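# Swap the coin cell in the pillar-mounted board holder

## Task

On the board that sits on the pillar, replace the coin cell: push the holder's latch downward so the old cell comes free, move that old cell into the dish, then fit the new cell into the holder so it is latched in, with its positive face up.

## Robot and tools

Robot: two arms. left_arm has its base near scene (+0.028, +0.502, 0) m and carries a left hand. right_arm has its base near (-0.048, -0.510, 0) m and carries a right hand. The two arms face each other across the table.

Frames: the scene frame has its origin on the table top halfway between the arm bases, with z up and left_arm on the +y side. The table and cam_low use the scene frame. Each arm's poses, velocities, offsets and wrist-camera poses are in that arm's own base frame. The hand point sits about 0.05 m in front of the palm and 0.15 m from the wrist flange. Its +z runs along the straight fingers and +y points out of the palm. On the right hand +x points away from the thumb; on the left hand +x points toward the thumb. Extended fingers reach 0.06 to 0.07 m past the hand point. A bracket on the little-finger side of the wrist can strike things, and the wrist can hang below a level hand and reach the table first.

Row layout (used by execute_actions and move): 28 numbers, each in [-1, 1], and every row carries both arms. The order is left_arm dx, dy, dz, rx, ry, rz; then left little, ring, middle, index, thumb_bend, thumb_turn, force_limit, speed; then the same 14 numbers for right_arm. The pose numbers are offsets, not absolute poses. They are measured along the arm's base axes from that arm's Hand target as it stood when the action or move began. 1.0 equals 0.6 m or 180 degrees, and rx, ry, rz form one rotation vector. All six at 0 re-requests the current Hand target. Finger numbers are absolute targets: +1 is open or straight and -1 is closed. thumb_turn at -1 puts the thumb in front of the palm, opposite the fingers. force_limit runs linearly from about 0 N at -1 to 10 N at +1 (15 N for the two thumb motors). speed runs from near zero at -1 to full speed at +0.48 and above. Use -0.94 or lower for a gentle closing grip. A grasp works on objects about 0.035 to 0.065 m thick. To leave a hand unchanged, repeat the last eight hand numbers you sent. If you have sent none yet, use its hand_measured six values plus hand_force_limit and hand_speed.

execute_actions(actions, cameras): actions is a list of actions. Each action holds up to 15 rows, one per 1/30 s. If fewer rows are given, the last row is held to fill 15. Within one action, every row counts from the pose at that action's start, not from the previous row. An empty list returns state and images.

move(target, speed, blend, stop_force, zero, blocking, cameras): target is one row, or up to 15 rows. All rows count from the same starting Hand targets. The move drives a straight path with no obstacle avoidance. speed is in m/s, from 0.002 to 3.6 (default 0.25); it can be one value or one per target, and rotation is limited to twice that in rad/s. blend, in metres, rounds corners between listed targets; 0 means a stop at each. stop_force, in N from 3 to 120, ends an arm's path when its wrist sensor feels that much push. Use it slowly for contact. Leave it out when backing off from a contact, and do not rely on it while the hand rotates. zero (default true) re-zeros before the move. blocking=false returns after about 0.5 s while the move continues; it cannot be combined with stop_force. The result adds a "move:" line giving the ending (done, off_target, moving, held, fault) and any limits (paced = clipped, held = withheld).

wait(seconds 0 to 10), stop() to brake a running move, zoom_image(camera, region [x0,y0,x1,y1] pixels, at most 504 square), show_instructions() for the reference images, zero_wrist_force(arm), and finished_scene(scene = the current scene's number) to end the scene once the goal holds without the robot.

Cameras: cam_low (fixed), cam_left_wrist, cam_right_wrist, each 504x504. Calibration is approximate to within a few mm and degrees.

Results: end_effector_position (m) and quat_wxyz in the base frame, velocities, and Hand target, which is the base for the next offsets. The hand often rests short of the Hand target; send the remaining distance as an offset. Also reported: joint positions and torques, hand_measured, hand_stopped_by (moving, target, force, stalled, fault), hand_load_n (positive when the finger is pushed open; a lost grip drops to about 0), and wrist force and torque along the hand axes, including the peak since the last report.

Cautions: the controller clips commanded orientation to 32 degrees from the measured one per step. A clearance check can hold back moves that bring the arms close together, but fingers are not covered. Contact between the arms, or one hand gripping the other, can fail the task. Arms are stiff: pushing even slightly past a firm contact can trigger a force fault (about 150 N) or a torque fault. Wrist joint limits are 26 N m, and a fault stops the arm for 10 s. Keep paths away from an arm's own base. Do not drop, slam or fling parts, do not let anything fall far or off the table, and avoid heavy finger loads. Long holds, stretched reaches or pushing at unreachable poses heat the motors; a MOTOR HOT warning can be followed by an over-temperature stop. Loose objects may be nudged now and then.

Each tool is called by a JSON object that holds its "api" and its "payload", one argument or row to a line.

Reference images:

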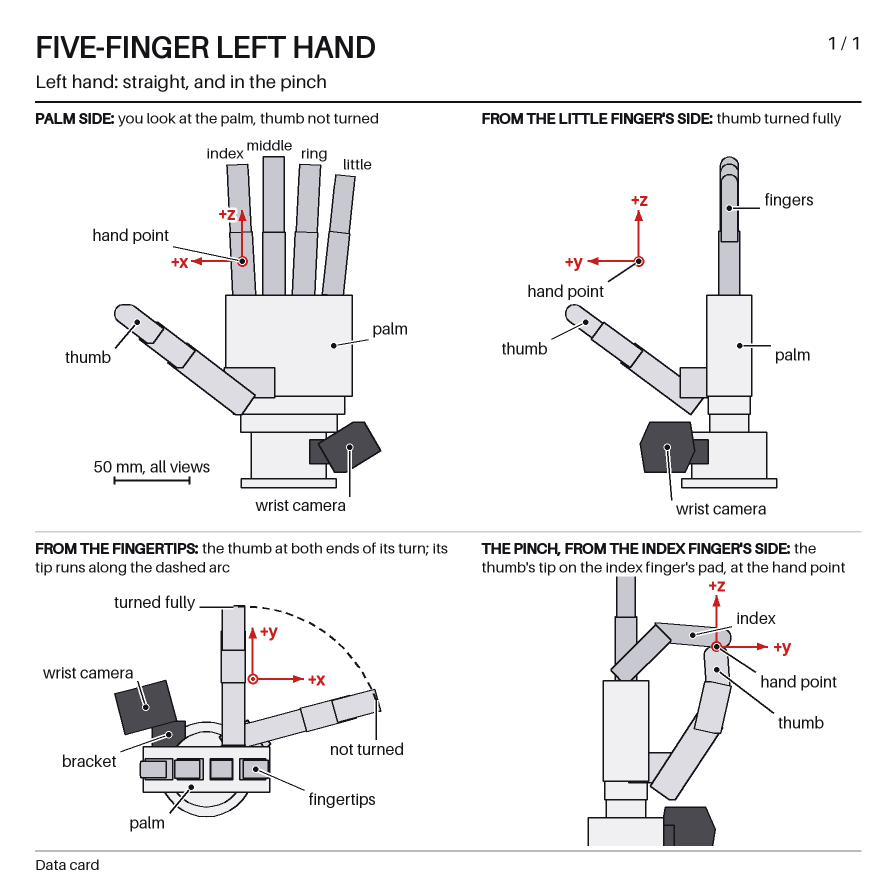

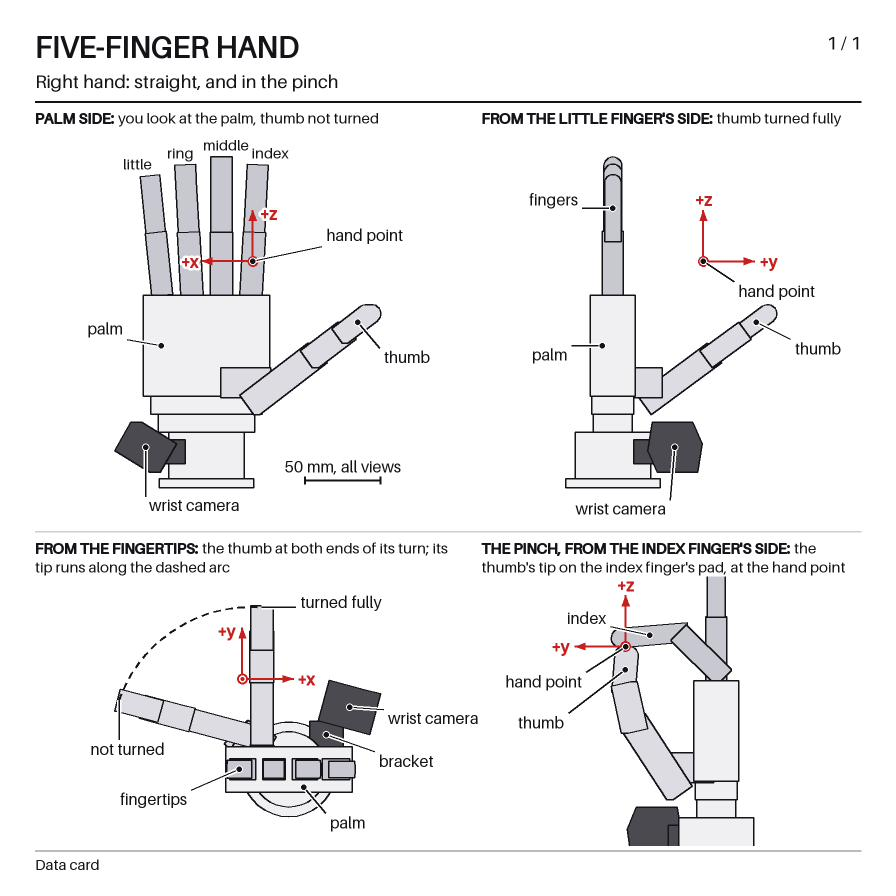

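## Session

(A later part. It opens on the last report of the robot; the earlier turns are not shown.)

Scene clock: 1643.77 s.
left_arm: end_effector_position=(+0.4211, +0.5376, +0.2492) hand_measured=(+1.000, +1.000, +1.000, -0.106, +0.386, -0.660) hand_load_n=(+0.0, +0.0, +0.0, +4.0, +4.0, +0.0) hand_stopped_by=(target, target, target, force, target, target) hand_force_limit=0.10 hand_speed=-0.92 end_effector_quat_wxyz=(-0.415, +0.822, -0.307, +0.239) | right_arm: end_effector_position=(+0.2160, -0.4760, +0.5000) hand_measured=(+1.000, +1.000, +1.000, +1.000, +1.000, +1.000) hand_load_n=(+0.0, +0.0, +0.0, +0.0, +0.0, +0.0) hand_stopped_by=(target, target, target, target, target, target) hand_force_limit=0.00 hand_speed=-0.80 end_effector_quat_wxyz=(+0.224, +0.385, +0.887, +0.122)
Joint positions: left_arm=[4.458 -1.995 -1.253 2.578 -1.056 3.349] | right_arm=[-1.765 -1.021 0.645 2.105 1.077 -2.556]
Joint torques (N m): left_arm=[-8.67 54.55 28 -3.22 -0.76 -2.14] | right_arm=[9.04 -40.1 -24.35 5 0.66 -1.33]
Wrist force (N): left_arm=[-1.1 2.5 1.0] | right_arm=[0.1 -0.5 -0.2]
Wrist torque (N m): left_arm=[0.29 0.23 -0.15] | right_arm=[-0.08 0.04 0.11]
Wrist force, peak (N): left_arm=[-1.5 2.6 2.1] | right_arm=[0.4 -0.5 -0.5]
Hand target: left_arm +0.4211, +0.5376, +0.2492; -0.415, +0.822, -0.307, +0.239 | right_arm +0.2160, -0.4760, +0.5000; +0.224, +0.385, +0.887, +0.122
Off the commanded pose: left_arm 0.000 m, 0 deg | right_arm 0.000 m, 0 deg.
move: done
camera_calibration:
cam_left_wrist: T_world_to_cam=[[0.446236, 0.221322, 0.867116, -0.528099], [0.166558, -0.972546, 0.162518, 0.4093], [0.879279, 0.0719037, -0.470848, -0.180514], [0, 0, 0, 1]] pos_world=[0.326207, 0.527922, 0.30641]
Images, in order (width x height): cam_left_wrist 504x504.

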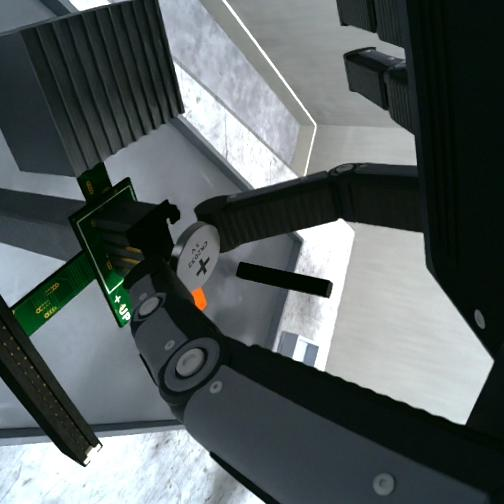

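{"api": "move", "payload": {
  "target": [
    [0,0,0.0075,0,0,0,1,1,1,-0.31,0.385,-0.66,0.2,-0.92,0,0,0,0,0,0,1,1,1,1,1,1,0,-0.8],
    [0.0033,-0.0062,0.0075,0,0,0,1,1,1,-0.31,0.385,-0.66,0.2,-0.92,0,0,0,0,0,0,1,1,1,1,1,1,0,-0.8]
  ],
  "speed": 0.03,
  "blend": [0.001, 0]
}}

{"api": "move", "payload": {
  "target": [0,0,-0.0155,0,0,0,1,1,1,-0.31,0.385,-0.66,0.2,-0.92,0,0,0,0,0,0,1,1,1,1,1,1,0,-0.8],
  "speed": 0.01,
  "stop_force": 4,
  "cameras": ["cam_left_wrist"]
}}

{"api": "zoom_image", "payload": {
  "camera": "cam_left_wrist",
  "region": [110, 160, 290, 340]
}}

Scene clock: 1671.90 s.
left_arm: end_effector_position=(+0.4230, +0.5339, +0.2537) hand_measured=(+1.000, +1.000, +1.000, -0.118, +0.388, -0.660) hand_load_n=(+0.0, +0.0, -0.5, +6.0, +6.0, +0.5) hand_stopped_by=(target, target, target, force, target, target) hand_force_limit=0.20 hand_speed=-0.92 end_effector_quat_wxyz=(-0.415, +0.822, -0.307, +0.239) | right_arm: end_effector_position=(+0.2160, -0.4760, +0.5000) hand_measured=(+1.000, +1.000, +1.000, +1.000, +1.000, +1.000) hand_load_n=(+0.0, +0.0, +0.0, +0.0, +0.0, +0.0) hand_stopped_by=(target, target, target, target, target, target) hand_force_limit=0.00 hand_speed=-0.80 end_effector_quat_wxyz=(+0.224, +0.385, +0.887, +0.122)
Joint positions: left_arm=[4.452 -1.988 -1.251 2.571 -1.06 3.345] | right_arm=[-1.765 -1.021 0.645 2.105 1.077 -2.556]
Joint torques (N m): left_arm=[-7.75 53.99 9.36 2.31 -0.84 -2.49] | right_arm=[9.3 -40.39 -24.37 4.98 0.63 -1.39]
Wrist force (N): left_arm=[-1.4 2.6 0.8] | right_arm=[0.1 -0.2 0.0]
Wrist torque (N m): left_arm=[0.33 0.27 -0.18] | right_arm=[-0.05 0.04 0.12]
Wrist force, peak (N): left_arm=[-1.5 3.1 0.8] | right_arm=[0.2 -0.5 -0.6]
Hand target: left_arm +0.4230, +0.5339, +0.2537; -0.415, +0.822, -0.307, +0.239 | right_arm +0.2160, -0.4760, +0.5000; +0.224, +0.385, +0.887, +0.122
Off the commanded pose: left_arm 0.000 m, 0 deg | right_arm 0.000 m, 0 deg.
move: done

Scene clock: 1673.63 s.
left_arm: end_effector_position=(+0.4230, +0.5339, +0.2444) hand_measured=(+1.000, +1.000, +1.000, -0.118, +0.388, -0.660) hand_load_n=(+0.0, +0.0, +0.0, +6.0, +6.0, +0.0) hand_stopped_by=(target, target, target, force, target, target) hand_force_limit=0.20 hand_speed=-0.92 end_effector_quat_wxyz=(-0.415, +0.822, -0.307, +0.239) | right_arm: end_effector_position=(+0.2160, -0.4760, +0.5000) hand_measured=(+1.000, +1.000, +1.000, +1.000, +1.000, +1.000) hand_load_n=(+0.0, +0.0, +0.0, +0.0, +0.0, +0.0) hand_stopped_by=(target, target, target, target, target, target) hand_force_limit=0.00 hand_speed=-0.80 end_effector_quat_wxyz=(+0.224, +0.385, +0.887, +0.122)
Joint positions: left_arm=[4.452 -1.99 -1.271 2.594 -1.06 3.345] | right_arm=[-1.765 -1.021 0.645 2.105 1.077 -2.556]
Joint torques (N m): left_arm=[-7.06 24.82 8.05 2.15 -0.59 -2.54] | right_arm=[9.11 -40.6 -24.4 4.89 0.63 -1.33]
Wrist force (N): left_arm=[-1.3 2.4 0.9] | right_arm=[0.0 0.0 -0.1]
Wrist torque (N m): left_arm=[0.31 0.25 -0.17] | right_arm=[-0.01 0.04 0.12]
Wrist force, peak (N): left_arm=[-1.6 2.9 0.9] | right_arm=[0.0 -0.4 -0.7]
Hand target: left_arm +0.4230, +0.5339, +0.2444; -0.415, +0.822, -0.307, +0.239 | right_arm +0.2160, -0.4760, +0.5000; +0.224, +0.385, +0.887, +0.122
Off the commanded pose: left_arm 0.000 m, 0 deg | right_arm 0.000 m, 0 deg.
move: done
camera_calibration:
cam_left_wrist: T_world_to_cam=[[0.446236, 0.221322, 0.867116, -0.524011], [0.166558, -0.972546, 0.162518, 0.406148], [0.879279, 0.0719037, -0.470848, -0.184267], [0, 0, 0, 1]] pos_world=[0.328207, 0.524222, 0.30161]
Images, in order (width x height): cam_left_wrist 504x504.

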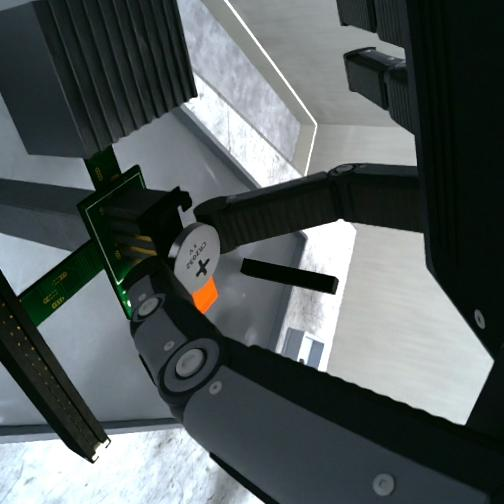

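Scaled by 2.800 from the camera's 504x504 image, which has a finer 720x720 frame.

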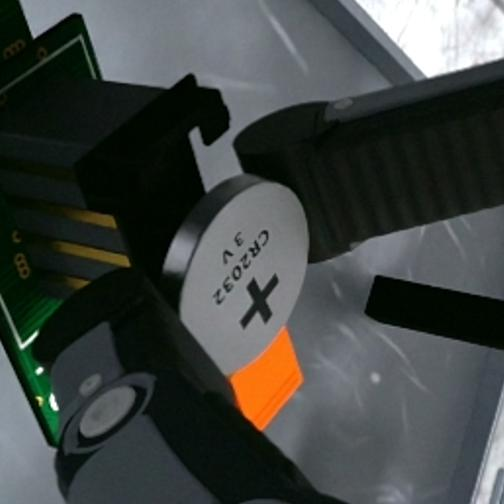

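{"api": "move", "payload": {
  "target": [0,0,-0.0045,0,0,0,1,1,1,-0.31,0.385,-0.66,0.2,-0.92,0,0,0,0,0,0,1,1,1,1,1,1,0,-0.8],
  "speed": 0.008,
  "stop_force": 4,
  "cameras": ["cam_left_wrist"]
}}

{"api": "zoom_image", "payload": {
  "camera": "cam_left_wrist",
  "region": [110, 160, 290, 340]
}}

Scene clock: 1685.77 s.
left_arm: end_effector_position=(+0.4230, +0.5339, +0.2417) hand_measured=(+1.000, +1.000, +1.000, -0.118, +0.388, -0.660) hand_load_n=(+0.0, +0.0, +0.0, +5.5, +5.5, +0.5) hand_stopped_by=(target, target, target, force, target, target) hand_force_limit=0.20 hand_speed=-0.92 end_effector_quat_wxyz=(-0.415, +0.822, -0.307, +0.239) | right_arm: end_effector_position=(+0.2160, -0.4760, +0.5000) hand_measured=(+1.000, +1.000, +1.000, +1.000, +1.000, +1.000) hand_load_n=(+0.0, +0.0, +0.0, +0.0, +0.0, +0.0) hand_stopped_by=(target, target, target, target, target, target) hand_force_limit=0.00 hand_speed=-0.80 end_effector_quat_wxyz=(+0.224, +0.385, +0.887, +0.122)
Joint positions: left_arm=[4.452 -1.991 -1.277 2.6 -1.06 3.345] | right_arm=[-1.765 -1.021 0.645 2.105 1.077 -2.556]
Joint torques (N m): left_arm=[-5.67 25.29 7.13 2.28 0 -2.06] | right_arm=[8.82 -40.34 -24.45 4.95 0.61 -1.36]
Wrist force (N): left_arm=[-1.3 2.6 0.7] | right_arm=[0.1 -0.4 -0.2]
Wrist torque (N m): left_arm=[0.35 0.23 -0.17] | right_arm=[-0.06 0.04 0.11]
Wrist force, peak (N): left_arm=[-1.4 2.7 0.8] | right_arm=[0.2 -0.9 -0.1]
Hand target: left_arm +0.4230, +0.5339, +0.2417; -0.415, +0.822, -0.307, +0.239 | right_arm +0.2160, -0.4760, +0.5000; +0.224, +0.385, +0.887, +0.122
Off the commanded pose: left_arm 0.000 m, 0 deg | right_arm 0.000 m, 0 deg.
move: done
camera_calibration:
cam_left_wrist: T_world_to_cam=[[0.446236, 0.221322, 0.867116, -0.52167], [0.166558, -0.972546, 0.162518, 0.406587], [0.879279, 0.0719037, -0.470848, -0.185538], [0, 0, 0, 1]] pos_world=[0.328207, 0.524222, 0.29891]
Images, in order (width x height): cam_left_wrist 504x504.

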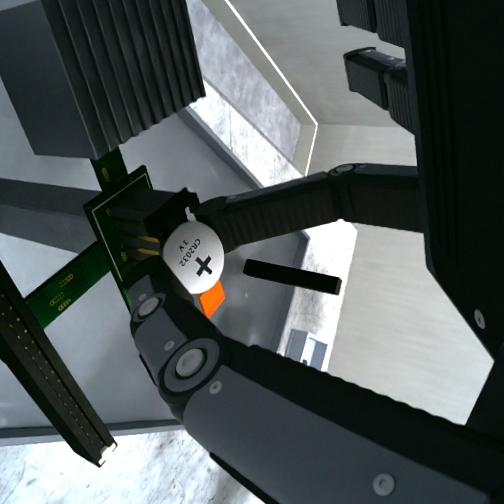

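Scaled by 2.800 from the camera's 504x504 image, which has a finer 720x720 frame.

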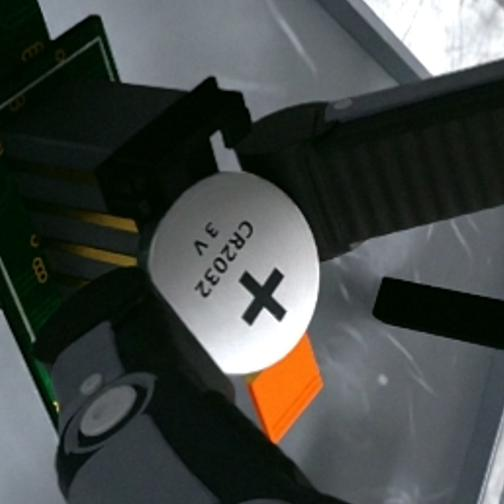

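{"api": "move", "payload": {
  "target": [-0.0076,0.0077,0.0006,0,0,0,1,1,1,-0.31,0.385,-0.66,0.2,-0.92,0,0,0,0,0,0,1,1,1,1,1,1,0,-0.8],
  "speed": 0.012,
  "stop_force": 3,
  "cameras": ["cam_left_wrist"]
}}

{"api": "zoom_image", "payload": {
  "camera": "cam_left_wrist",
  "region": [110, 160, 290, 340]
}}

Scene clock: 1700.77 s.
left_arm: end_effector_position=(+0.4209, +0.5361, +0.2419) hand_measured=(+1.000, +1.000, +1.000, -0.118, +0.386, -0.660) hand_load_n=(+0.0, +0.0, -0.5, +3.0, +1.0, -0.5) hand_stopped_by=(target, target, target, force, target, target) hand_force_limit=0.20 hand_speed=-0.92 end_effector_quat_wxyz=(-0.415, +0.822, -0.307, +0.239) | right_arm: end_effector_position=(+0.2160, -0.4760, +0.5000) hand_measured=(+1.000, +1.000, +1.000, +1.000, +1.000, +1.000) hand_load_n=(+0.0, +0.0, +0.0, +0.0, +0.0, +0.0) hand_stopped_by=(target, target, target, target, target, target) hand_force_limit=0.00 hand_speed=-0.80 end_effector_quat_wxyz=(+0.224, +0.385, +0.887, +0.122)
Joint positions: left_arm=[4.457 -1.994 -1.273 2.597 -1.056 3.349] | right_arm=[-1.765 -1.021 0.645 2.105 1.077 -2.556]
Joint torques (N m): left_arm=[-6.69 53.93 8.71 2.47 -0.86 -2.17] | right_arm=[9.56 -40.56 -24.42 4.93 0.59 -1.46]
Wrist force (N): left_arm=[0.2 1.9 0.9] | right_arm=[0.0 -0.4 -0.4]
Wrist torque (N m): left_arm=[0.26 0.33 -0.27] | right_arm=[-0.05 0.07 0.10]
Wrist force, peak (N): left_arm=[4.1 2.8 1.1] | right_arm=[0.5 -0.5 -0.4]
Hand target: left_arm +0.4209, +0.5361, +0.2419; -0.415, +0.822, -0.307, +0.239 (not the last commanded pose) | right_arm +0.2160, -0.4760, +0.5000; +0.224, +0.385, +0.887, +0.122
Off the commanded pose: left_arm 0.003 m, 0 deg | right_arm 0.000 m, 0 deg.
move: contact (left_arm)
camera_calibration:
cam_left_wrist: T_world_to_cam=[[0.446229, 0.221363, 0.867109, -0.521279], [0.166577, -0.972537, 0.162554, 0.409055], [0.879279, 0.0719037, -0.470848, -0.183714], [0, 0, 0, 1]] pos_world=[0.326007, 0.526422, 0.29901]
Images, in order (width x height): cam_left_wrist 504x504.

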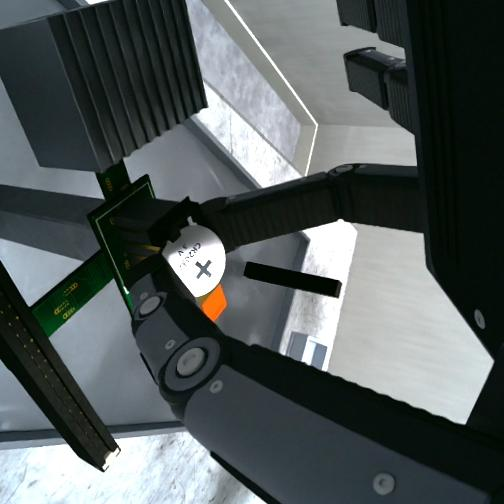

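Scaled by 2.800 from the camera's 504x504 image, which has a finer 720x720 frame.

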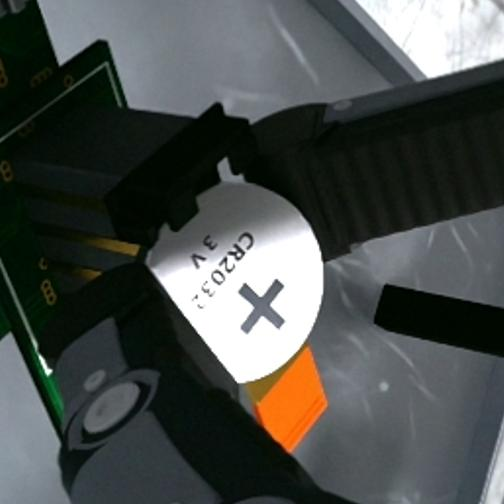

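{"api": "zoom_image", "payload": {
  "camera": "cam_left_wrist",
  "region": [145, 195, 235, 285]
}}

Scaled by 5.600 from the camera's 504x504 image, which has a finer 720x720 frame.

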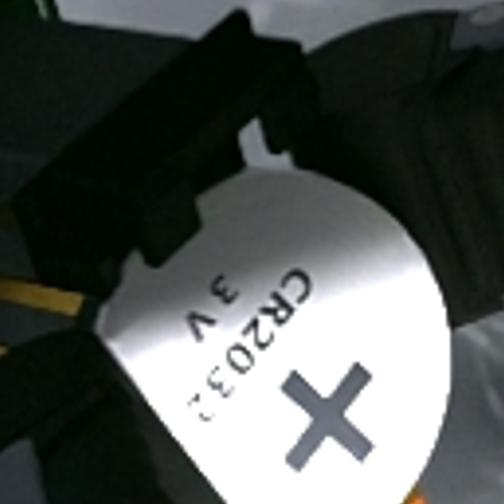

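{"api": "move", "payload": {
  "target": [
    [0.0029,-0.003,0,0,0,0,1,1,1,-0.31,0.385,-0.66,0.2,-0.92,0,0,0,0,0,0,1,1,1,1,1,1,0,-0.8],
    [0.0029,-0.003,0,0,0,0,1,1,1,-0.33,0.385,-0.66,0.3,-0.92,0,0,0,0,0,0,1,1,1,1,1,1,0,-0.8]
  ],
  "speed": 0.02,
  "cameras": ["cam_left_wrist"]
}}

{"api": "zoom_image", "payload": {
  "camera": "cam_left_wrist",
  "region": [145, 195, 235, 285]
}}

Scene clock: 1781.03 s.
left_arm: end_effector_position=(+0.4226, +0.5343, +0.2419) hand_measured=(+1.000, +1.000, +1.000, -0.140, +0.386, -0.660) hand_load_n=(+0.0, -0.5, +0.0, +7.5, +1.5, -1.5) hand_stopped_by=(target, target, target, force, target, target) hand_force_limit=0.30 hand_speed=-0.92 end_effector_quat_wxyz=(-0.415, +0.822, -0.307, +0.239) | right_arm: end_effector_position=(+0.2160, -0.4760, +0.5000) hand_measured=(+1.000, +1.000, +1.000, +1.000, +1.000, +1.000) hand_load_n=(+0.0, +0.0, +0.0, +0.0, +0.0, +0.0) hand_stopped_by=(target, target, target, target, target, target) hand_force_limit=0.00 hand_speed=-0.80 end_effector_quat_wxyz=(+0.224, +0.385, +0.887, +0.122)
Joint positions: left_arm=[4.453 -1.992 -1.276 2.599 -1.059 3.346] | right_arm=[-1.765 -1.021 0.645 2.105 1.077 -2.556]
Joint torques (N m): left_arm=[-5.57 54.67 7.83 0.01 -0.63 -2.38] | right_arm=[8.89 -40.97 -24.27 4.95 0.58 -1.38]
Wrist force (N): left_arm=[-1.4 0.5 3.3] | right_arm=[0.5 -0.5 -0.3]
Wrist torque (N m): left_arm=[0.26 0.24 -0.13] | right_arm=[-0.07 -0.02 0.13]
Wrist force, peak (N): left_arm=[-1.7 0.2 4.0] | right_arm=[-0.2 -0.5 -0.7]
Hand target: left_arm +0.4226, +0.5343, +0.2419; -0.415, +0.822, -0.307, +0.239 | right_arm +0.2160, -0.4760, +0.5000; +0.224, +0.385, +0.887, +0.122
Off the commanded pose: left_arm 0.000 m, 0 deg | right_arm 0.000 m, 0 deg.
move: done
camera_calibration:
cam_left_wrist: T_world_to_cam=[[0.446243, 0.221279, 0.867123, -0.52169], [0.166538, -0.972556, 0.162479, 0.40705], [0.879279, 0.0719037, -0.470848, -0.185033], [0, 0, 0, 1]] pos_world=[0.327707, 0.524623, 0.29911]
Images, in order (width x height): cam_left_wrist 504x504.

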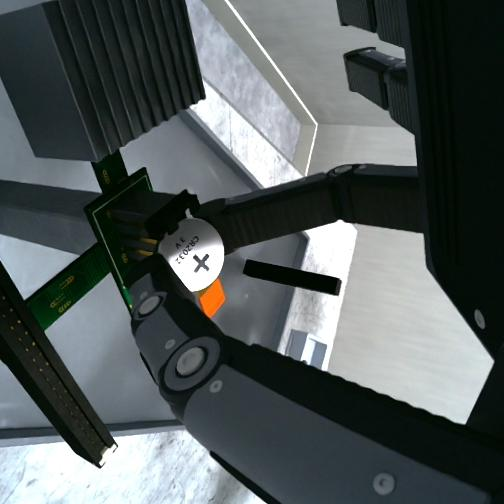

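Scaled by 5.600 from the camera's 504x504 image, which has a finer 720x720 frame.

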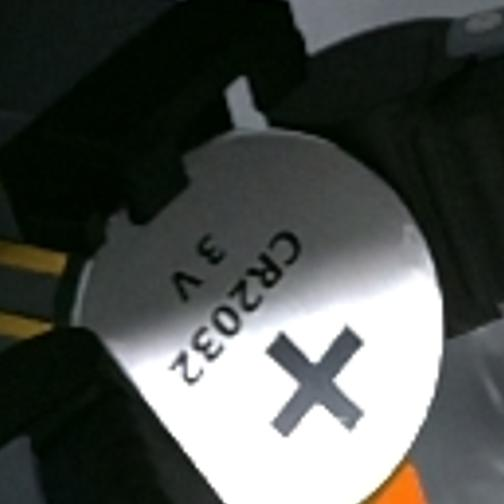

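{"api": "move", "payload": {
  "target": [-0.0047,0.0048,0,0,0,0,1,1,1,-0.33,0.385,-0.66,0.3,-0.92,0,0,0,0,0,0,1,1,1,1,1,1,0,-0.8],
  "speed": 0.012,
  "stop_force": 4,
  "cameras": ["cam_left_wrist"]
}}

{"api": "zoom_image", "payload": {
  "camera": "cam_left_wrist",
  "region": [145, 195, 235, 285]
}}

Scene clock: 1812.80 s.
left_arm: end_effector_position=(+0.4218, +0.5350, +0.2420) hand_measured=(+1.000, +1.000, +1.000, -0.140, +0.386, -0.660) hand_load_n=(+0.0, +0.0, +0.0, +7.5, +3.0, +1.0) hand_stopped_by=(target, target, target, force, target, target) hand_force_limit=0.30 hand_speed=-0.92 end_effector_quat_wxyz=(-0.415, +0.822, -0.307, +0.239) | right_arm: end_effector_position=(+0.2160, -0.4760, +0.5000) hand_measured=(+1.000, +1.000, +1.000, +1.000, +1.000, +1.000) hand_load_n=(+0.0, +0.0, +0.0, +0.0, +0.0, +0.0) hand_stopped_by=(target, target, target, target, target, target) hand_force_limit=0.00 hand_speed=-0.80 end_effector_quat_wxyz=(+0.224, +0.385, +0.887, +0.122)
Joint positions: left_arm=[4.455 -1.992 -1.275 2.598 -1.058 3.347] | right_arm=[-1.765 -1.021 0.645 2.105 1.077 -2.556]
Joint torques (N m): left_arm=[-6.31 55.17 8.5 2.05 -0.89 -2.28] | right_arm=[9.12 -41.05 -23.84 5.02 0.52 -1.34]
Wrist force (N): left_arm=[0.9 1.1 2.4] | right_arm=[0.0 -0.5 0.1]
Wrist torque (N m): left_arm=[0.24 0.22 -0.27] | right_arm=[-0.10 0.04 0.11]
Wrist force, peak (N): left_arm=[-1.7 0.6 4.1] | right_arm=[0.2 -0.8 -0.1]
Hand target: left_arm +0.4218, +0.5350, +0.2420; -0.415, +0.822, -0.307, +0.239 (not the last commanded pose) | right_arm +0.2160, -0.4760, +0.5000; +0.224, +0.385, +0.887, +0.122
Off the commanded pose: left_arm 0.003 m, 0 deg | right_arm 0.000 m, 0 deg.
move: contact (left_arm)
camera_calibration:
cam_left_wrist: T_world_to_cam=[[0.446127, 0.22127, 0.867185, -0.521551], [0.16651, -0.972558, 0.162496, 0.407853], [0.879344, 0.0719012, -0.470728, -0.184388], [0, 0, 0, 1]] pos_world=[0.326907, 0.525323, 0.29921]
Images, in order (width x height): cam_left_wrist 504x504.

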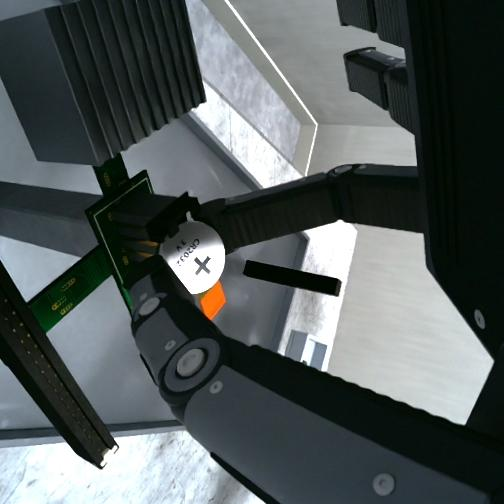

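Scaled by 5.600 from the camera's 504x504 image, which has a finer 720x720 frame.

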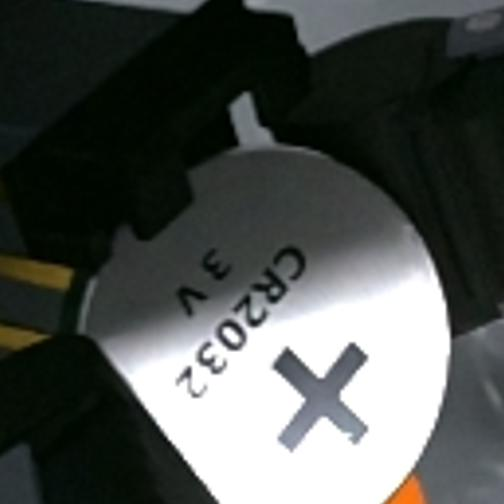

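{"api": "move", "payload": {
  "target": [0.0008,-0.0008,0,0,0,0,1,1,1,0.05,0.385,-0.66,0,-0.93,0,0,0,0,0,0,1,1,1,1,1,1,0,-0.8],
  "speed": 0.01,
  "cameras": ["cam_left_wrist"]
}}

{"api": "zoom_image", "payload": {
  "camera": "cam_left_wrist",
  "region": [140, 180, 250, 290]
}}

Scene clock: 1867.57 s.
left_arm: end_effector_position=(+0.4223, +0.5345, +0.2420) hand_measured=(+1.000, +1.000, +1.000, +0.050, +0.386, -0.660) hand_load_n=(+0.0, -0.5, -0.5, +0.0, +0.0, +0.0) hand_stopped_by=(target, target, target, target, target, target) hand_force_limit=0.00 hand_speed=-0.93 end_effector_quat_wxyz=(-0.415, +0.822, -0.307, +0.239) | right_arm: end_effector_position=(+0.2160, -0.4760, +0.5000) hand_measured=(+1.000, +1.000, +1.000, +1.000, +1.000, +1.000) hand_load_n=(+0.0, +0.0, +0.0, +0.0, +0.0, +0.0) hand_stopped_by=(target, target, target, target, target, target) hand_force_limit=0.00 hand_speed=-0.80 end_effector_quat_wxyz=(+0.224, +0.385, +0.887, +0.122)
Joint positions: left_arm=[4.454 -1.992 -1.276 2.599 -1.059 3.346] | right_arm=[-1.765 -1.021 0.645 2.105 1.077 -2.556]
Joint torques (N m): left_arm=[-7.31 55.75 8.02 2.29 -0.67 -2.46] | right_arm=[9.57 -40.71 -24.34 4.95 0.52 -1.48]
Wrist force (N): left_arm=[-1.6 2.7 0.5] | right_arm=[0.0 -0.2 -0.2]
Wrist torque (N m): left_arm=[0.33 0.28 -0.18] | right_arm=[-0.03 0.06 0.11]
Wrist force, peak (N): left_arm=[-0.5 3.3 0.0] | right_arm=[0.2 -0.7 -0.4]
Hand target: left_arm +0.4223, +0.5345, +0.2420; -0.415, +0.822, -0.307, +0.239 | right_arm +0.2160, -0.4760, +0.5000; +0.224, +0.385, +0.887, +0.122
Off the commanded pose: left_arm 0.000 m, 0 deg | right_arm 0.000 m, 0 deg.
move: done
camera_calibration:
cam_left_wrist: T_world_to_cam=[[0.446127, 0.22127, 0.867185, -0.521664], [0.16651, -0.972558, 0.162496, 0.407284], [0.879344, 0.0719012, -0.470728, -0.184792], [0, 0, 0, 1]] pos_world=[0.327407, 0.524823, 0.29921]
Images, in order (width x height): cam_left_wrist 504x504.

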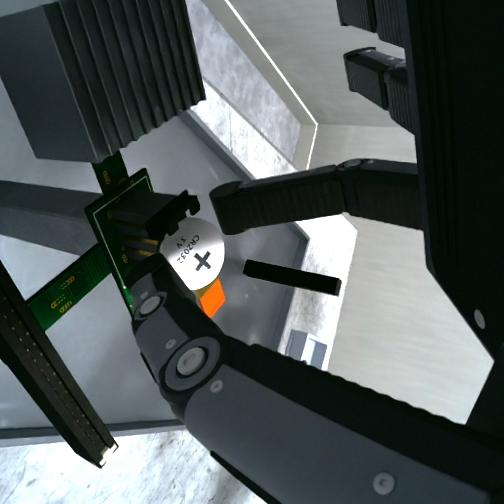

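Scaled by 4.582 from the camera's 504x504 image, which has a finer 720x720 frame.

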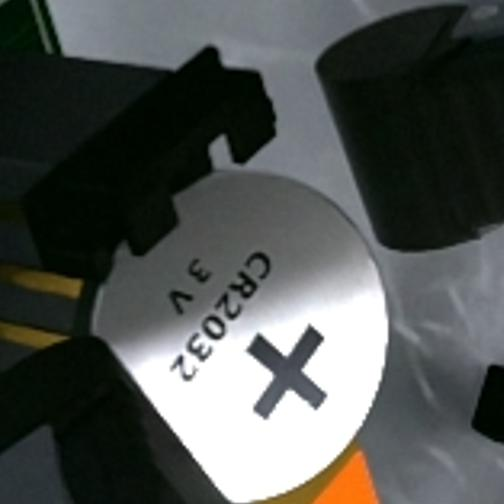

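{"api": "move", "payload": {
  "target": [
    [-0.0049,-0.0048,0,0,0,0,1,1,1,0.05,0.385,-0.66,0,-0.93,0,0,0,0,0,0,1,1,1,1,1,1,0,-0.8],
    [-0.0049,-0.0048,0.03,0,0,0,1,1,1,0.05,0.385,-0.66,0,-0.93,0,0,0,0,0,0,1,1,1,1,1,1,0,-0.8]
  ],
  "speed": [0.01,0.04],
  "cameras": ["cam_left_wrist"]
}}

{"api": "zoom_image", "payload": {
  "camera": "cam_left_wrist",
  "region": [80, 160, 190, 270]
}}

Scene clock: 1934.53 s.
left_arm: end_effector_position=(+0.4194, +0.5316, +0.2600) hand_measured=(+1.000, +1.000, +1.000, +0.050, +0.386, -0.660) hand_load_n=(+0.0, +0.0, -0.5, +0.0, +0.0, +0.0) hand_stopped_by=(target, target, target, target, target, target) hand_force_limit=0.00 hand_speed=-0.93 end_effector_quat_wxyz=(-0.415, +0.822, -0.307, +0.239) | right_arm: end_effector_position=(+0.2160, -0.4760, +0.5000) hand_measured=(+1.000, +1.000, +1.000, +1.000, +1.000, +1.000) hand_load_n=(+0.0, +0.0, +0.0, +0.0, +0.0, +0.0) hand_stopped_by=(target, target, target, target, target, target) hand_force_limit=0.00 hand_speed=-0.80 end_effector_quat_wxyz=(+0.224, +0.385, +0.887, +0.122)
Joint positions: left_arm=[4.458 -1.977 -1.251 2.558 -1.055 3.349] | right_arm=[-1.765 -1.021 0.645 2.105 1.077 -2.556]
Joint torques (N m): left_arm=[6.91 52.91 28.76 -3.04 1.93 1.19] | right_arm=[9.23 -41.24 -23.93 4.99 0.49 -1.32]
Wrist force (N): left_arm=[-1.2 2.6 1.0] | right_arm=[0.0 -0.6 -0.4]
Wrist torque (N m): left_arm=[0.31 0.25 -0.38] | right_arm=[-0.09 0.06 0.10]
Wrist force, peak (N): left_arm=[-1.2 3.3 0.8] | right_arm=[0.2 -0.6 -0.4]
Hand target: left_arm +0.4194, +0.5316, +0.2600; -0.415, +0.822, -0.307, +0.239 | right_arm +0.2160, -0.4760, +0.5000; +0.224, +0.385, +0.887, +0.122
Off the commanded pose: left_arm 0.000 m, 0 deg | right_arm 0.000 m, 0 deg.
move: done
camera_calibration:
cam_left_wrist: T_world_to_cam=[[0.446113, 0.221355, 0.867171, -0.535286], [0.166549, -0.972539, 0.162571, 0.401991], [0.879343, 0.0719012, -0.470729, -0.173607], [0, 0, 0, 1]] pos_world=[0.324507, 0.521922, 0.317111]
Images, in order (width x height): cam_left_wrist 504x504.

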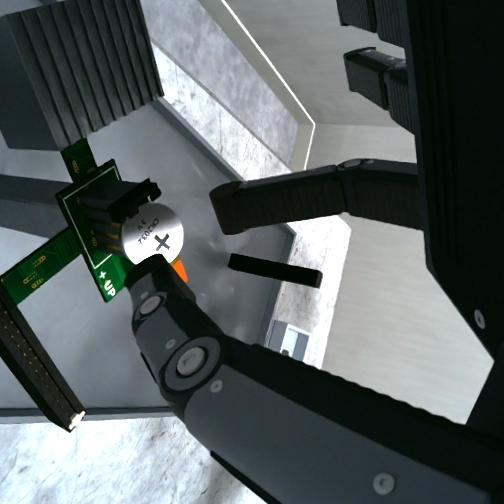

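Scaled by 4.582 from the camera's 504x504 image, which has a finer 720x720 frame.

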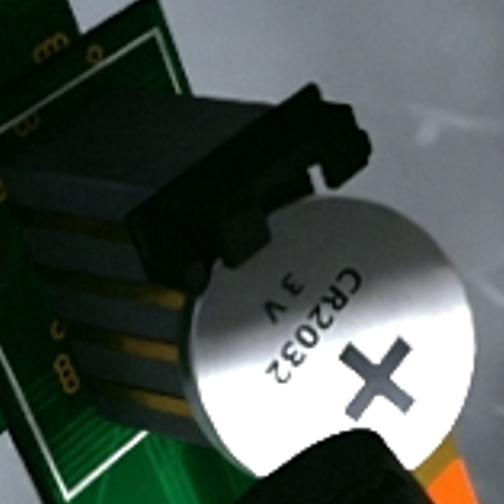

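{"api": "move", "payload": {
  "target": [0,0,0.075,0,0,0,1,1,1,0.05,0.385,-0.66,0,-0.93,0,0,0,0,0,0,1,1,1,1,1,1,0,-0.8],
  "speed": 0.1,
  "cameras": ["cam_left_wrist"]
}}

{"api": "zoom_image", "payload": {
  "camera": "cam_left_wrist",
  "region": [10, 155, 110, 255]
}}

Scene clock: 1986.33 s.
left_arm: end_effector_position=(+0.4194, +0.5316, +0.3050) hand_measured=(+1.000, +1.000, +1.000, +0.050, +0.386, -0.660) hand_load_n=(+0.0, +0.0, +0.0, +0.0, -0.5, +0.0) hand_stopped_by=(target, target, target, target, target, target) hand_force_limit=0.00 hand_speed=-0.93 end_effector_quat_wxyz=(-0.415, +0.822, -0.307, +0.239) | right_arm: end_effector_position=(+0.2160, -0.4760, +0.5000) hand_measured=(+1.000, +1.000, +1.000, +1.000, +1.000, +1.000) hand_load_n=(+0.0, +0.0, +0.0, +0.0, +0.0, +0.0) hand_stopped_by=(target, target, target, target, target, target) hand_force_limit=0.00 hand_speed=-0.80 end_effector_quat_wxyz=(+0.224, +0.385, +0.887, +0.122)
Joint positions: left_arm=[4.458 -1.974 -1.141 2.444 -1.055 3.349] | right_arm=[-1.765 -1.021 0.645 2.105 1.077 -2.556]
Joint torques (N m): left_arm=[5.12 24.1 27.32 -3.07 0.83 2.55] | right_arm=[9 -41.09 -24.67 4.97 0.52 -1.33]
Wrist force (N): left_arm=[-1.2 2.6 1.0] | right_arm=[0.1 -0.3 -0.3]
Wrist torque (N m): left_arm=[0.28 0.24 -0.36] | right_arm=[-0.04 0.04 0.11]
Wrist force, peak (N): left_arm=[-1.1 3.4 1.3] | right_arm=[0.0 -0.4 -0.7]
Hand target: left_arm +0.4194, +0.5316, +0.3050; -0.415, +0.822, -0.307, +0.239 | right_arm +0.2160, -0.4760, +0.5000; +0.224, +0.385, +0.887, +0.122
Off the commanded pose: left_arm 0.000 m, 0 deg | right_arm 0.000 m, 0 deg.
move: done
camera_calibration:
cam_left_wrist: T_world_to_cam=[[0.446127, 0.22127, 0.867185, -0.574361], [0.16651, -0.972558, 0.162496, 0.394709], [0.879344, 0.0719012, -0.470728, -0.152378], [0, 0, 0, 1]] pos_world=[0.324507, 0.521923, 0.36221]
Images, in order (width x height): cam_left_wrist 504x504.

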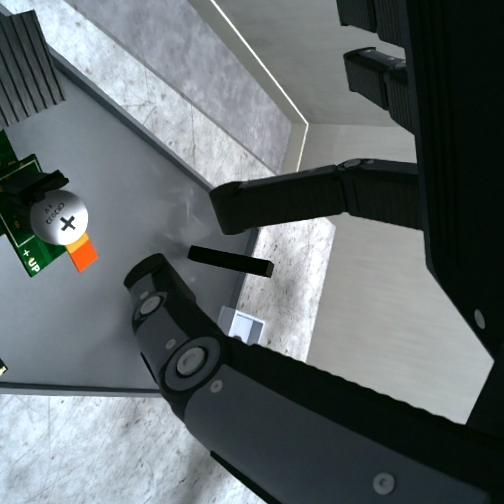

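Scaled by 5.040 from the camera's 504x504 image, which has a finer 720x720 frame.

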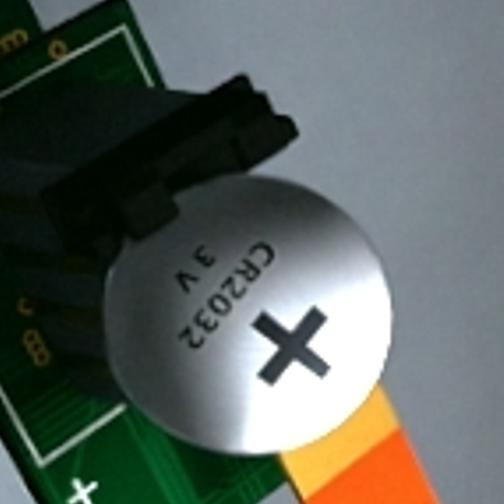

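{"api": "move", "payload": {
  "target": [
    [0,0,0,0,0,0,1,1,1,-0.15,1,1,0,0.0,0,0,0,0,0,0,1,1,1,1,1,1,0,-0.8],
    [-0.005,-0.0139,-0.03,0.0316,0.0312,0,1,1,1,-0.15,1,1,0,0.0,0,0,0,0,0,0,1,1,1,1,1,1,0,-0.8],
    [-0.005,-0.0139,-0.0717,0.0316,0.0312,0,1,1,1,-0.15,1,1,0,0.0,0,0,0,0,0,0,1,1,1,1,1,1,0,-0.8]
  ],
  "speed": [0.1,0.1,0.06],
  "blend": [0,0.005,0],
  "cameras": ["cam_left_wrist"]
}}

{"api": "zoom_image", "payload": {
  "camera": "cam_left_wrist",
  "region": [100, 170, 240, 310]
}}

Scene clock: 2028.40 s.
left_arm: end_effector_position=(+0.4163, +0.5233, +0.2620) hand_measured=(+1.000, +1.000, +1.000, -0.150, +1.000, +1.000) hand_load_n=(+0.0, +0.0, +0.0, +0.0, +0.0, +0.0) hand_stopped_by=(target, target, target, target, target, target) hand_force_limit=0.00 hand_speed=0.00 end_effector_quat_wxyz=(-0.440, +0.811, -0.339, +0.183) | right_arm: end_effector_position=(+0.2160, -0.4760, +0.5000) hand_measured=(+1.000, +1.000, +1.000, +1.000, +1.000, +1.000) hand_load_n=(+0.0, +0.0, +0.0, +0.0, +0.0, +0.0) hand_stopped_by=(target, target, target, target, target, target) hand_force_limit=0.00 hand_speed=-0.80 end_effector_quat_wxyz=(+0.224, +0.385, +0.887, +0.122)
Joint positions: left_arm=[4.413 -1.93 -1.291 2.585 -1.165 3.427] | right_arm=[-1.765 -1.021 0.645 2.105 1.077 -2.556]
Joint torques (N m): left_arm=[-7.46 21.93 9.94 2.35 -0.89 -1.93] | right_arm=[8.65 -41.29 -24.1 5.03 0.48 -1.35]
Wrist force (N): left_arm=[-0.9 2.8 0.7] | right_arm=[0.1 -0.4 -0.3]
Wrist torque (N m): left_arm=[0.38 0.22 -0.31] | right_arm=[-0.06 0.04 0.11]
Wrist force, peak (N): left_arm=[-1.2 3.4 0.6] | right_arm=[0.5 -0.5 -0.4]
Hand target: left_arm +0.4164, +0.5233, +0.2620; -0.440, +0.811, -0.339, +0.183 | right_arm +0.2160, -0.4760, +0.5000; +0.224, +0.385, +0.887, +0.122
Off the commanded pose: left_arm 0.000 m, 0 deg | right_arm 0.000 m, 0 deg.
move: done
camera_calibration:
cam_left_wrist: T_world_to_cam=[[0.529925, 0.136439, 0.836997, -0.51639], [0.176733, -0.98307, 0.0483561, 0.425241], [0.829425, 0.1223, -0.545067, -0.155447], [0, 0, 0, 1]] pos_world=[0.327425, 0.507508, 0.326925]
Images, in order (width x height): cam_left_wrist 504x504.

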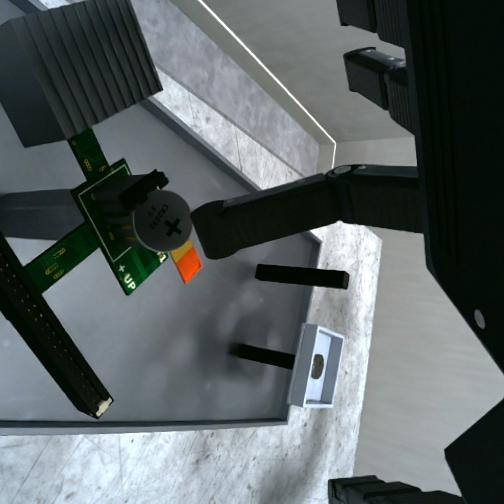

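Scaled by 3.600 from the camera's 504x504 image, which has a finer 720x720 frame.

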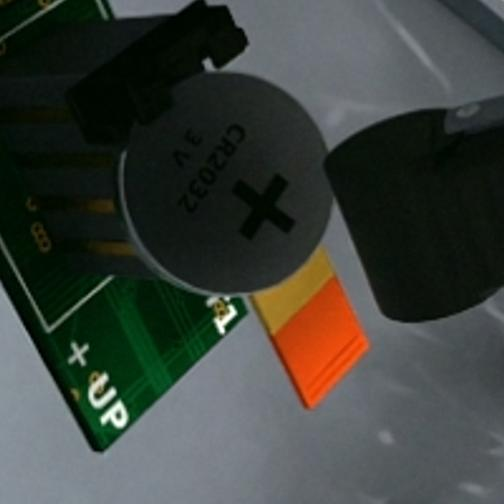

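{"api": "move", "payload": {
  "target": [0,0,-0.025,0,0,0,1,1,1,-0.15,1,1,0,0.0,0,0,0,0,0,0,1,1,1,1,1,1,0,-0.8],
  "speed": 0.012,
  "stop_force": 3.5,
  "cameras": ["cam_left_wrist"]
}}

{"api": "zoom_image", "payload": {
  "camera": "cam_left_wrist",
  "region": [100, 170, 240, 310]
}}

Scene clock: 2038.40 s.
left_arm: end_effector_position=(+0.4164, +0.5233, +0.2505) hand_measured=(+1.000, +1.000, +1.000, -0.150, +1.000, +1.000) hand_load_n=(+0.0, +0.0, +0.0, -1.0, +0.0, +0.0) hand_stopped_by=(target, target, target, target, target, target) hand_force_limit=0.00 hand_speed=0.00 end_effector_quat_wxyz=(-0.440, +0.811, -0.339, +0.183) | right_arm: end_effector_position=(+0.2160, -0.4760, +0.5000) hand_measured=(+1.000, +1.000, +1.000, +1.000, +1.000, +1.000) hand_load_n=(+0.0, +0.0, +0.0, +0.0, +0.0, +0.0) hand_stopped_by=(target, target, target, target, target, target) hand_force_limit=0.00 hand_speed=-0.80 end_effector_quat_wxyz=(+0.224, +0.385, +0.887, +0.122)
Joint positions: left_arm=[4.413 -1.933 -1.317 2.614 -1.165 3.427] | right_arm=[-1.765 -1.021 0.645 2.105 1.077 -2.556]
Joint torques (N m): left_arm=[-6.3 48.31 26.63 -3.42 0.02 -1.02] | right_arm=[8.84 -41.29 -24 5.01 0.51 -1.33]
Wrist force (N): left_arm=[-1.0 -0.8 -0.8] | right_arm=[0.1 -0.4 -0.3]
Wrist torque (N m): left_arm=[0.30 0.23 -0.26] | right_arm=[-0.07 0.03 0.11]
Wrist force, peak (N): left_arm=[-1.0 -4.6 -2.3] | right_arm=[-0.2 -0.7 -0.4]
Hand target: left_arm +0.4164, +0.5233, +0.2505; -0.440, +0.811, -0.339, +0.183 (not the last commanded pose) | right_arm +0.2160, -0.4760, +0.5000; +0.224, +0.385, +0.887, +0.122
Off the commanded pose: left_arm 0.004 m, 0 deg | right_arm 0.000 m, 0 deg.
move: contact (left_arm)
camera_calibration:
cam_left_wrist: T_world_to_cam=[[0.529816, 0.13666, 0.83703, -0.506905], [0.176853, -0.983039, 0.0485553, 0.42566], [0.829469, 0.122306, -0.544998, -0.161837], [0, 0, 0, 1]] pos_world=[0.327526, 0.507508, 0.315426]
Images, in order (width x height): cam_left_wrist 504x504.

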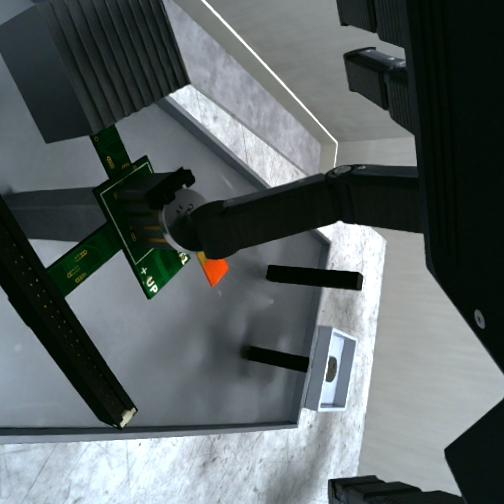

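Scaled by 3.600 from the camera's 504x504 image, which has a finer 720x720 frame.

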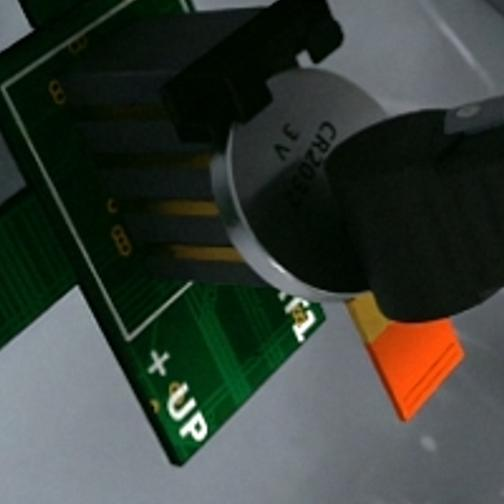

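{"api": "move", "payload": {
  "target": [0,0,-0.008,0,0,0,1,1,1,-0.15,1,1,0,0.0,0,0,0,0,0,0,1,1,1,1,1,1,0,-0.8],
  "speed": 0.006,
  "stop_force": 5,
  "cameras": ["cam_left_wrist"]
}}

{"api": "zoom_image", "payload": {
  "camera": "cam_left_wrist",
  "region": [100, 170, 240, 310]
}}

Scene clock: 2051.97 s.
left_arm: end_effector_position=(+0.4164, +0.5233, +0.2501) hand_measured=(+1.000, +1.000, +1.000, -0.150, +1.000, +1.000) hand_load_n=(+0.0, +0.0, +0.0, -2.0, +0.0, +0.0) hand_stopped_by=(target, target, target, target, target, target) hand_force_limit=0.00 hand_speed=0.00 end_effector_quat_wxyz=(-0.440, +0.811, -0.339, +0.183) | right_arm: end_effector_position=(+0.2160, -0.4760, +0.5000) hand_measured=(+1.000, +1.000, +1.000, +1.000, +1.000, +1.000) hand_load_n=(+0.0, +0.0, +0.0, +0.0, +0.0, +0.0) hand_stopped_by=(target, target, target, target, target, target) hand_force_limit=0.00 hand_speed=-0.80 end_effector_quat_wxyz=(+0.224, +0.385, +0.887, +0.122)
Joint positions: left_arm=[4.413 -1.933 -1.318 2.615 -1.165 3.427] | right_arm=[-1.765 -1.021 0.645 2.105 1.077 -2.556]
Joint torques (N m): left_arm=[-5.51 32.38 25.63 -3.65 -0.05 -1.11] | right_arm=[8.31 -41.1 -24.5 5 0.46 -1.37]
Wrist force (N): left_arm=[-1.1 -5.0 -2.8] | right_arm=[0.0 -0.4 -0.3]
Wrist torque (N m): left_arm=[0.25 0.24 -0.25] | right_arm=[-0.07 0.06 0.11]
Wrist force, peak (N): left_arm=[-1.0 -7.9 -3.4] | right_arm=[0.3 -0.4 -0.6]
Hand target: left_arm +0.4164, +0.5233, +0.2501; -0.440, +0.811, -0.339, +0.183 (not the last commanded pose) | right_arm +0.2160, -0.4760, +0.5000; +0.224, +0.385, +0.887, +0.122
Off the commanded pose: left_arm 0.004 m, 0 deg | right_arm 0.000 m, 0 deg.
move: contact (left_arm)
camera_calibration:
cam_left_wrist: T_world_to_cam=[[0.529783, 0.136304, 0.837109, -0.506404], [0.176827, -0.983063, 0.0481607, 0.425826], [0.829495, 0.122509, -0.544912, -0.162195], [0, 0, 0, 1]] pos_world=[0.327526, 0.50751, 0.315025]
Images, in order (width x height): cam_left_wrist 504x504.

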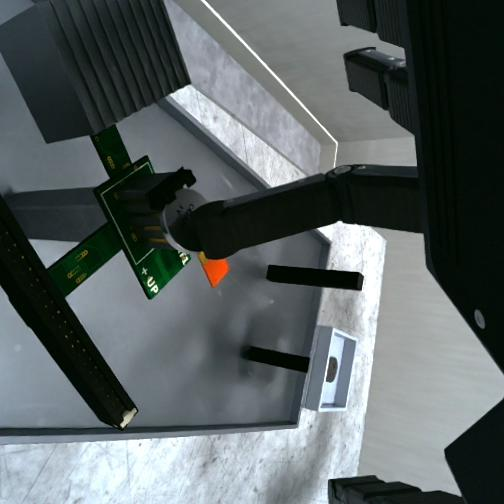

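Scaled by 3.600 from the camera's 504x504 image, which has a finer 720x720 frame.

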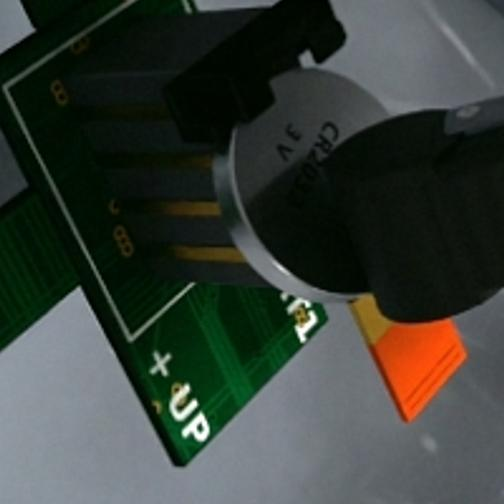

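{"api": "move", "payload": {
  "target": [-0.0032,0.0033,0,0,0,0,1,1,1,-0.15,1,1,0,0.0,0,0,0,0,0,0,1,1,1,1,1,1,0,-0.8],
  "speed": 0.01,
  "stop_force": 8,
  "cameras": ["cam_left_wrist"]
}}

{"api": "zoom_image", "payload": {
  "camera": "cam_left_wrist",
  "region": [100, 170, 240, 310]
}}

Scene clock: 2064.40 s.
left_arm: end_effector_position=(+0.4144, +0.5253, +0.2501) hand_measured=(+1.000, +1.000, +1.000, -0.150, +1.000, +1.000) hand_load_n=(-0.5, +0.0, +0.0, -0.5, -0.5, +0.0) hand_stopped_by=(target, target, target, target, target, target) hand_force_limit=0.00 hand_speed=0.00 end_effector_quat_wxyz=(-0.440, +0.811, -0.339, +0.183) | right_arm: end_effector_position=(+0.2160, -0.4760, +0.5000) hand_measured=(+1.000, +1.000, +1.000, +1.000, +1.000, +1.000) hand_load_n=(+0.5, +0.0, +0.0, +0.0, +0.0, +0.0) hand_stopped_by=(target, target, target, target, target, target) hand_force_limit=0.00 hand_speed=-0.80 end_effector_quat_wxyz=(+0.224, +0.385, +0.887, +0.122)
Joint positions: left_arm=[4.418 -1.935 -1.316 2.613 -1.161 3.43] | right_arm=[-1.765 -1.021 0.645 2.105 1.077 -2.556]
Joint torques (N m): left_arm=[6.58 22.57 27.61 -2.96 1.98 2.77] | right_arm=[8.39 -41.2 -23.31 5.03 0.45 -1.34]
Wrist force (N): left_arm=[-0.9 1.8 0.1] | right_arm=[0.2 -0.3 -0.3]
Wrist torque (N m): left_arm=[0.35 0.26 -0.32] | right_arm=[-0.04 0.02 0.12]
Wrist force, peak (N): left_arm=[-1.6 -5.9 -2.4] | right_arm=[0.1 -0.7 -0.4]
Hand target: left_arm +0.4144, +0.5253, +0.2501; -0.440, +0.811, -0.339, +0.183 | right_arm +0.2160, -0.4760, +0.5000; +0.224, +0.385, +0.887, +0.122
Off the commanded pose: left_arm 0.000 m, 0 deg | right_arm 0.000 m, 0 deg.
move: done
camera_calibration:
cam_left_wrist: T_world_to_cam=[[0.529783, 0.136304, 0.837109, -0.505617], [0.176827, -0.983063, 0.0481607, 0.428146], [0.829495, 0.122509, -0.544912, -0.160781], [0, 0, 0, 1]] pos_world=[0.325526, 0.50951, 0.315025]
Images, in order (width x height): cam_left_wrist 504x504.

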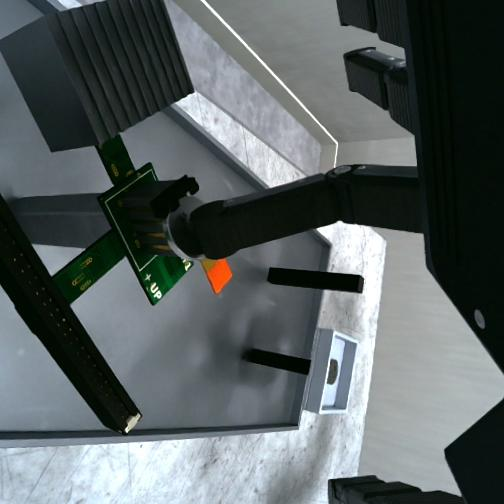

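Scaled by 3.600 from the camera's 504x504 image, which has a finer 720x720 frame.

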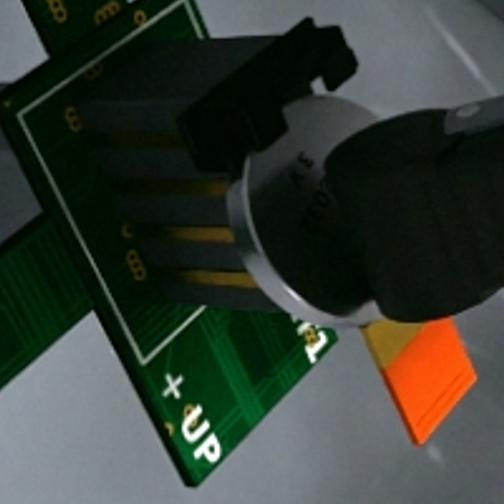

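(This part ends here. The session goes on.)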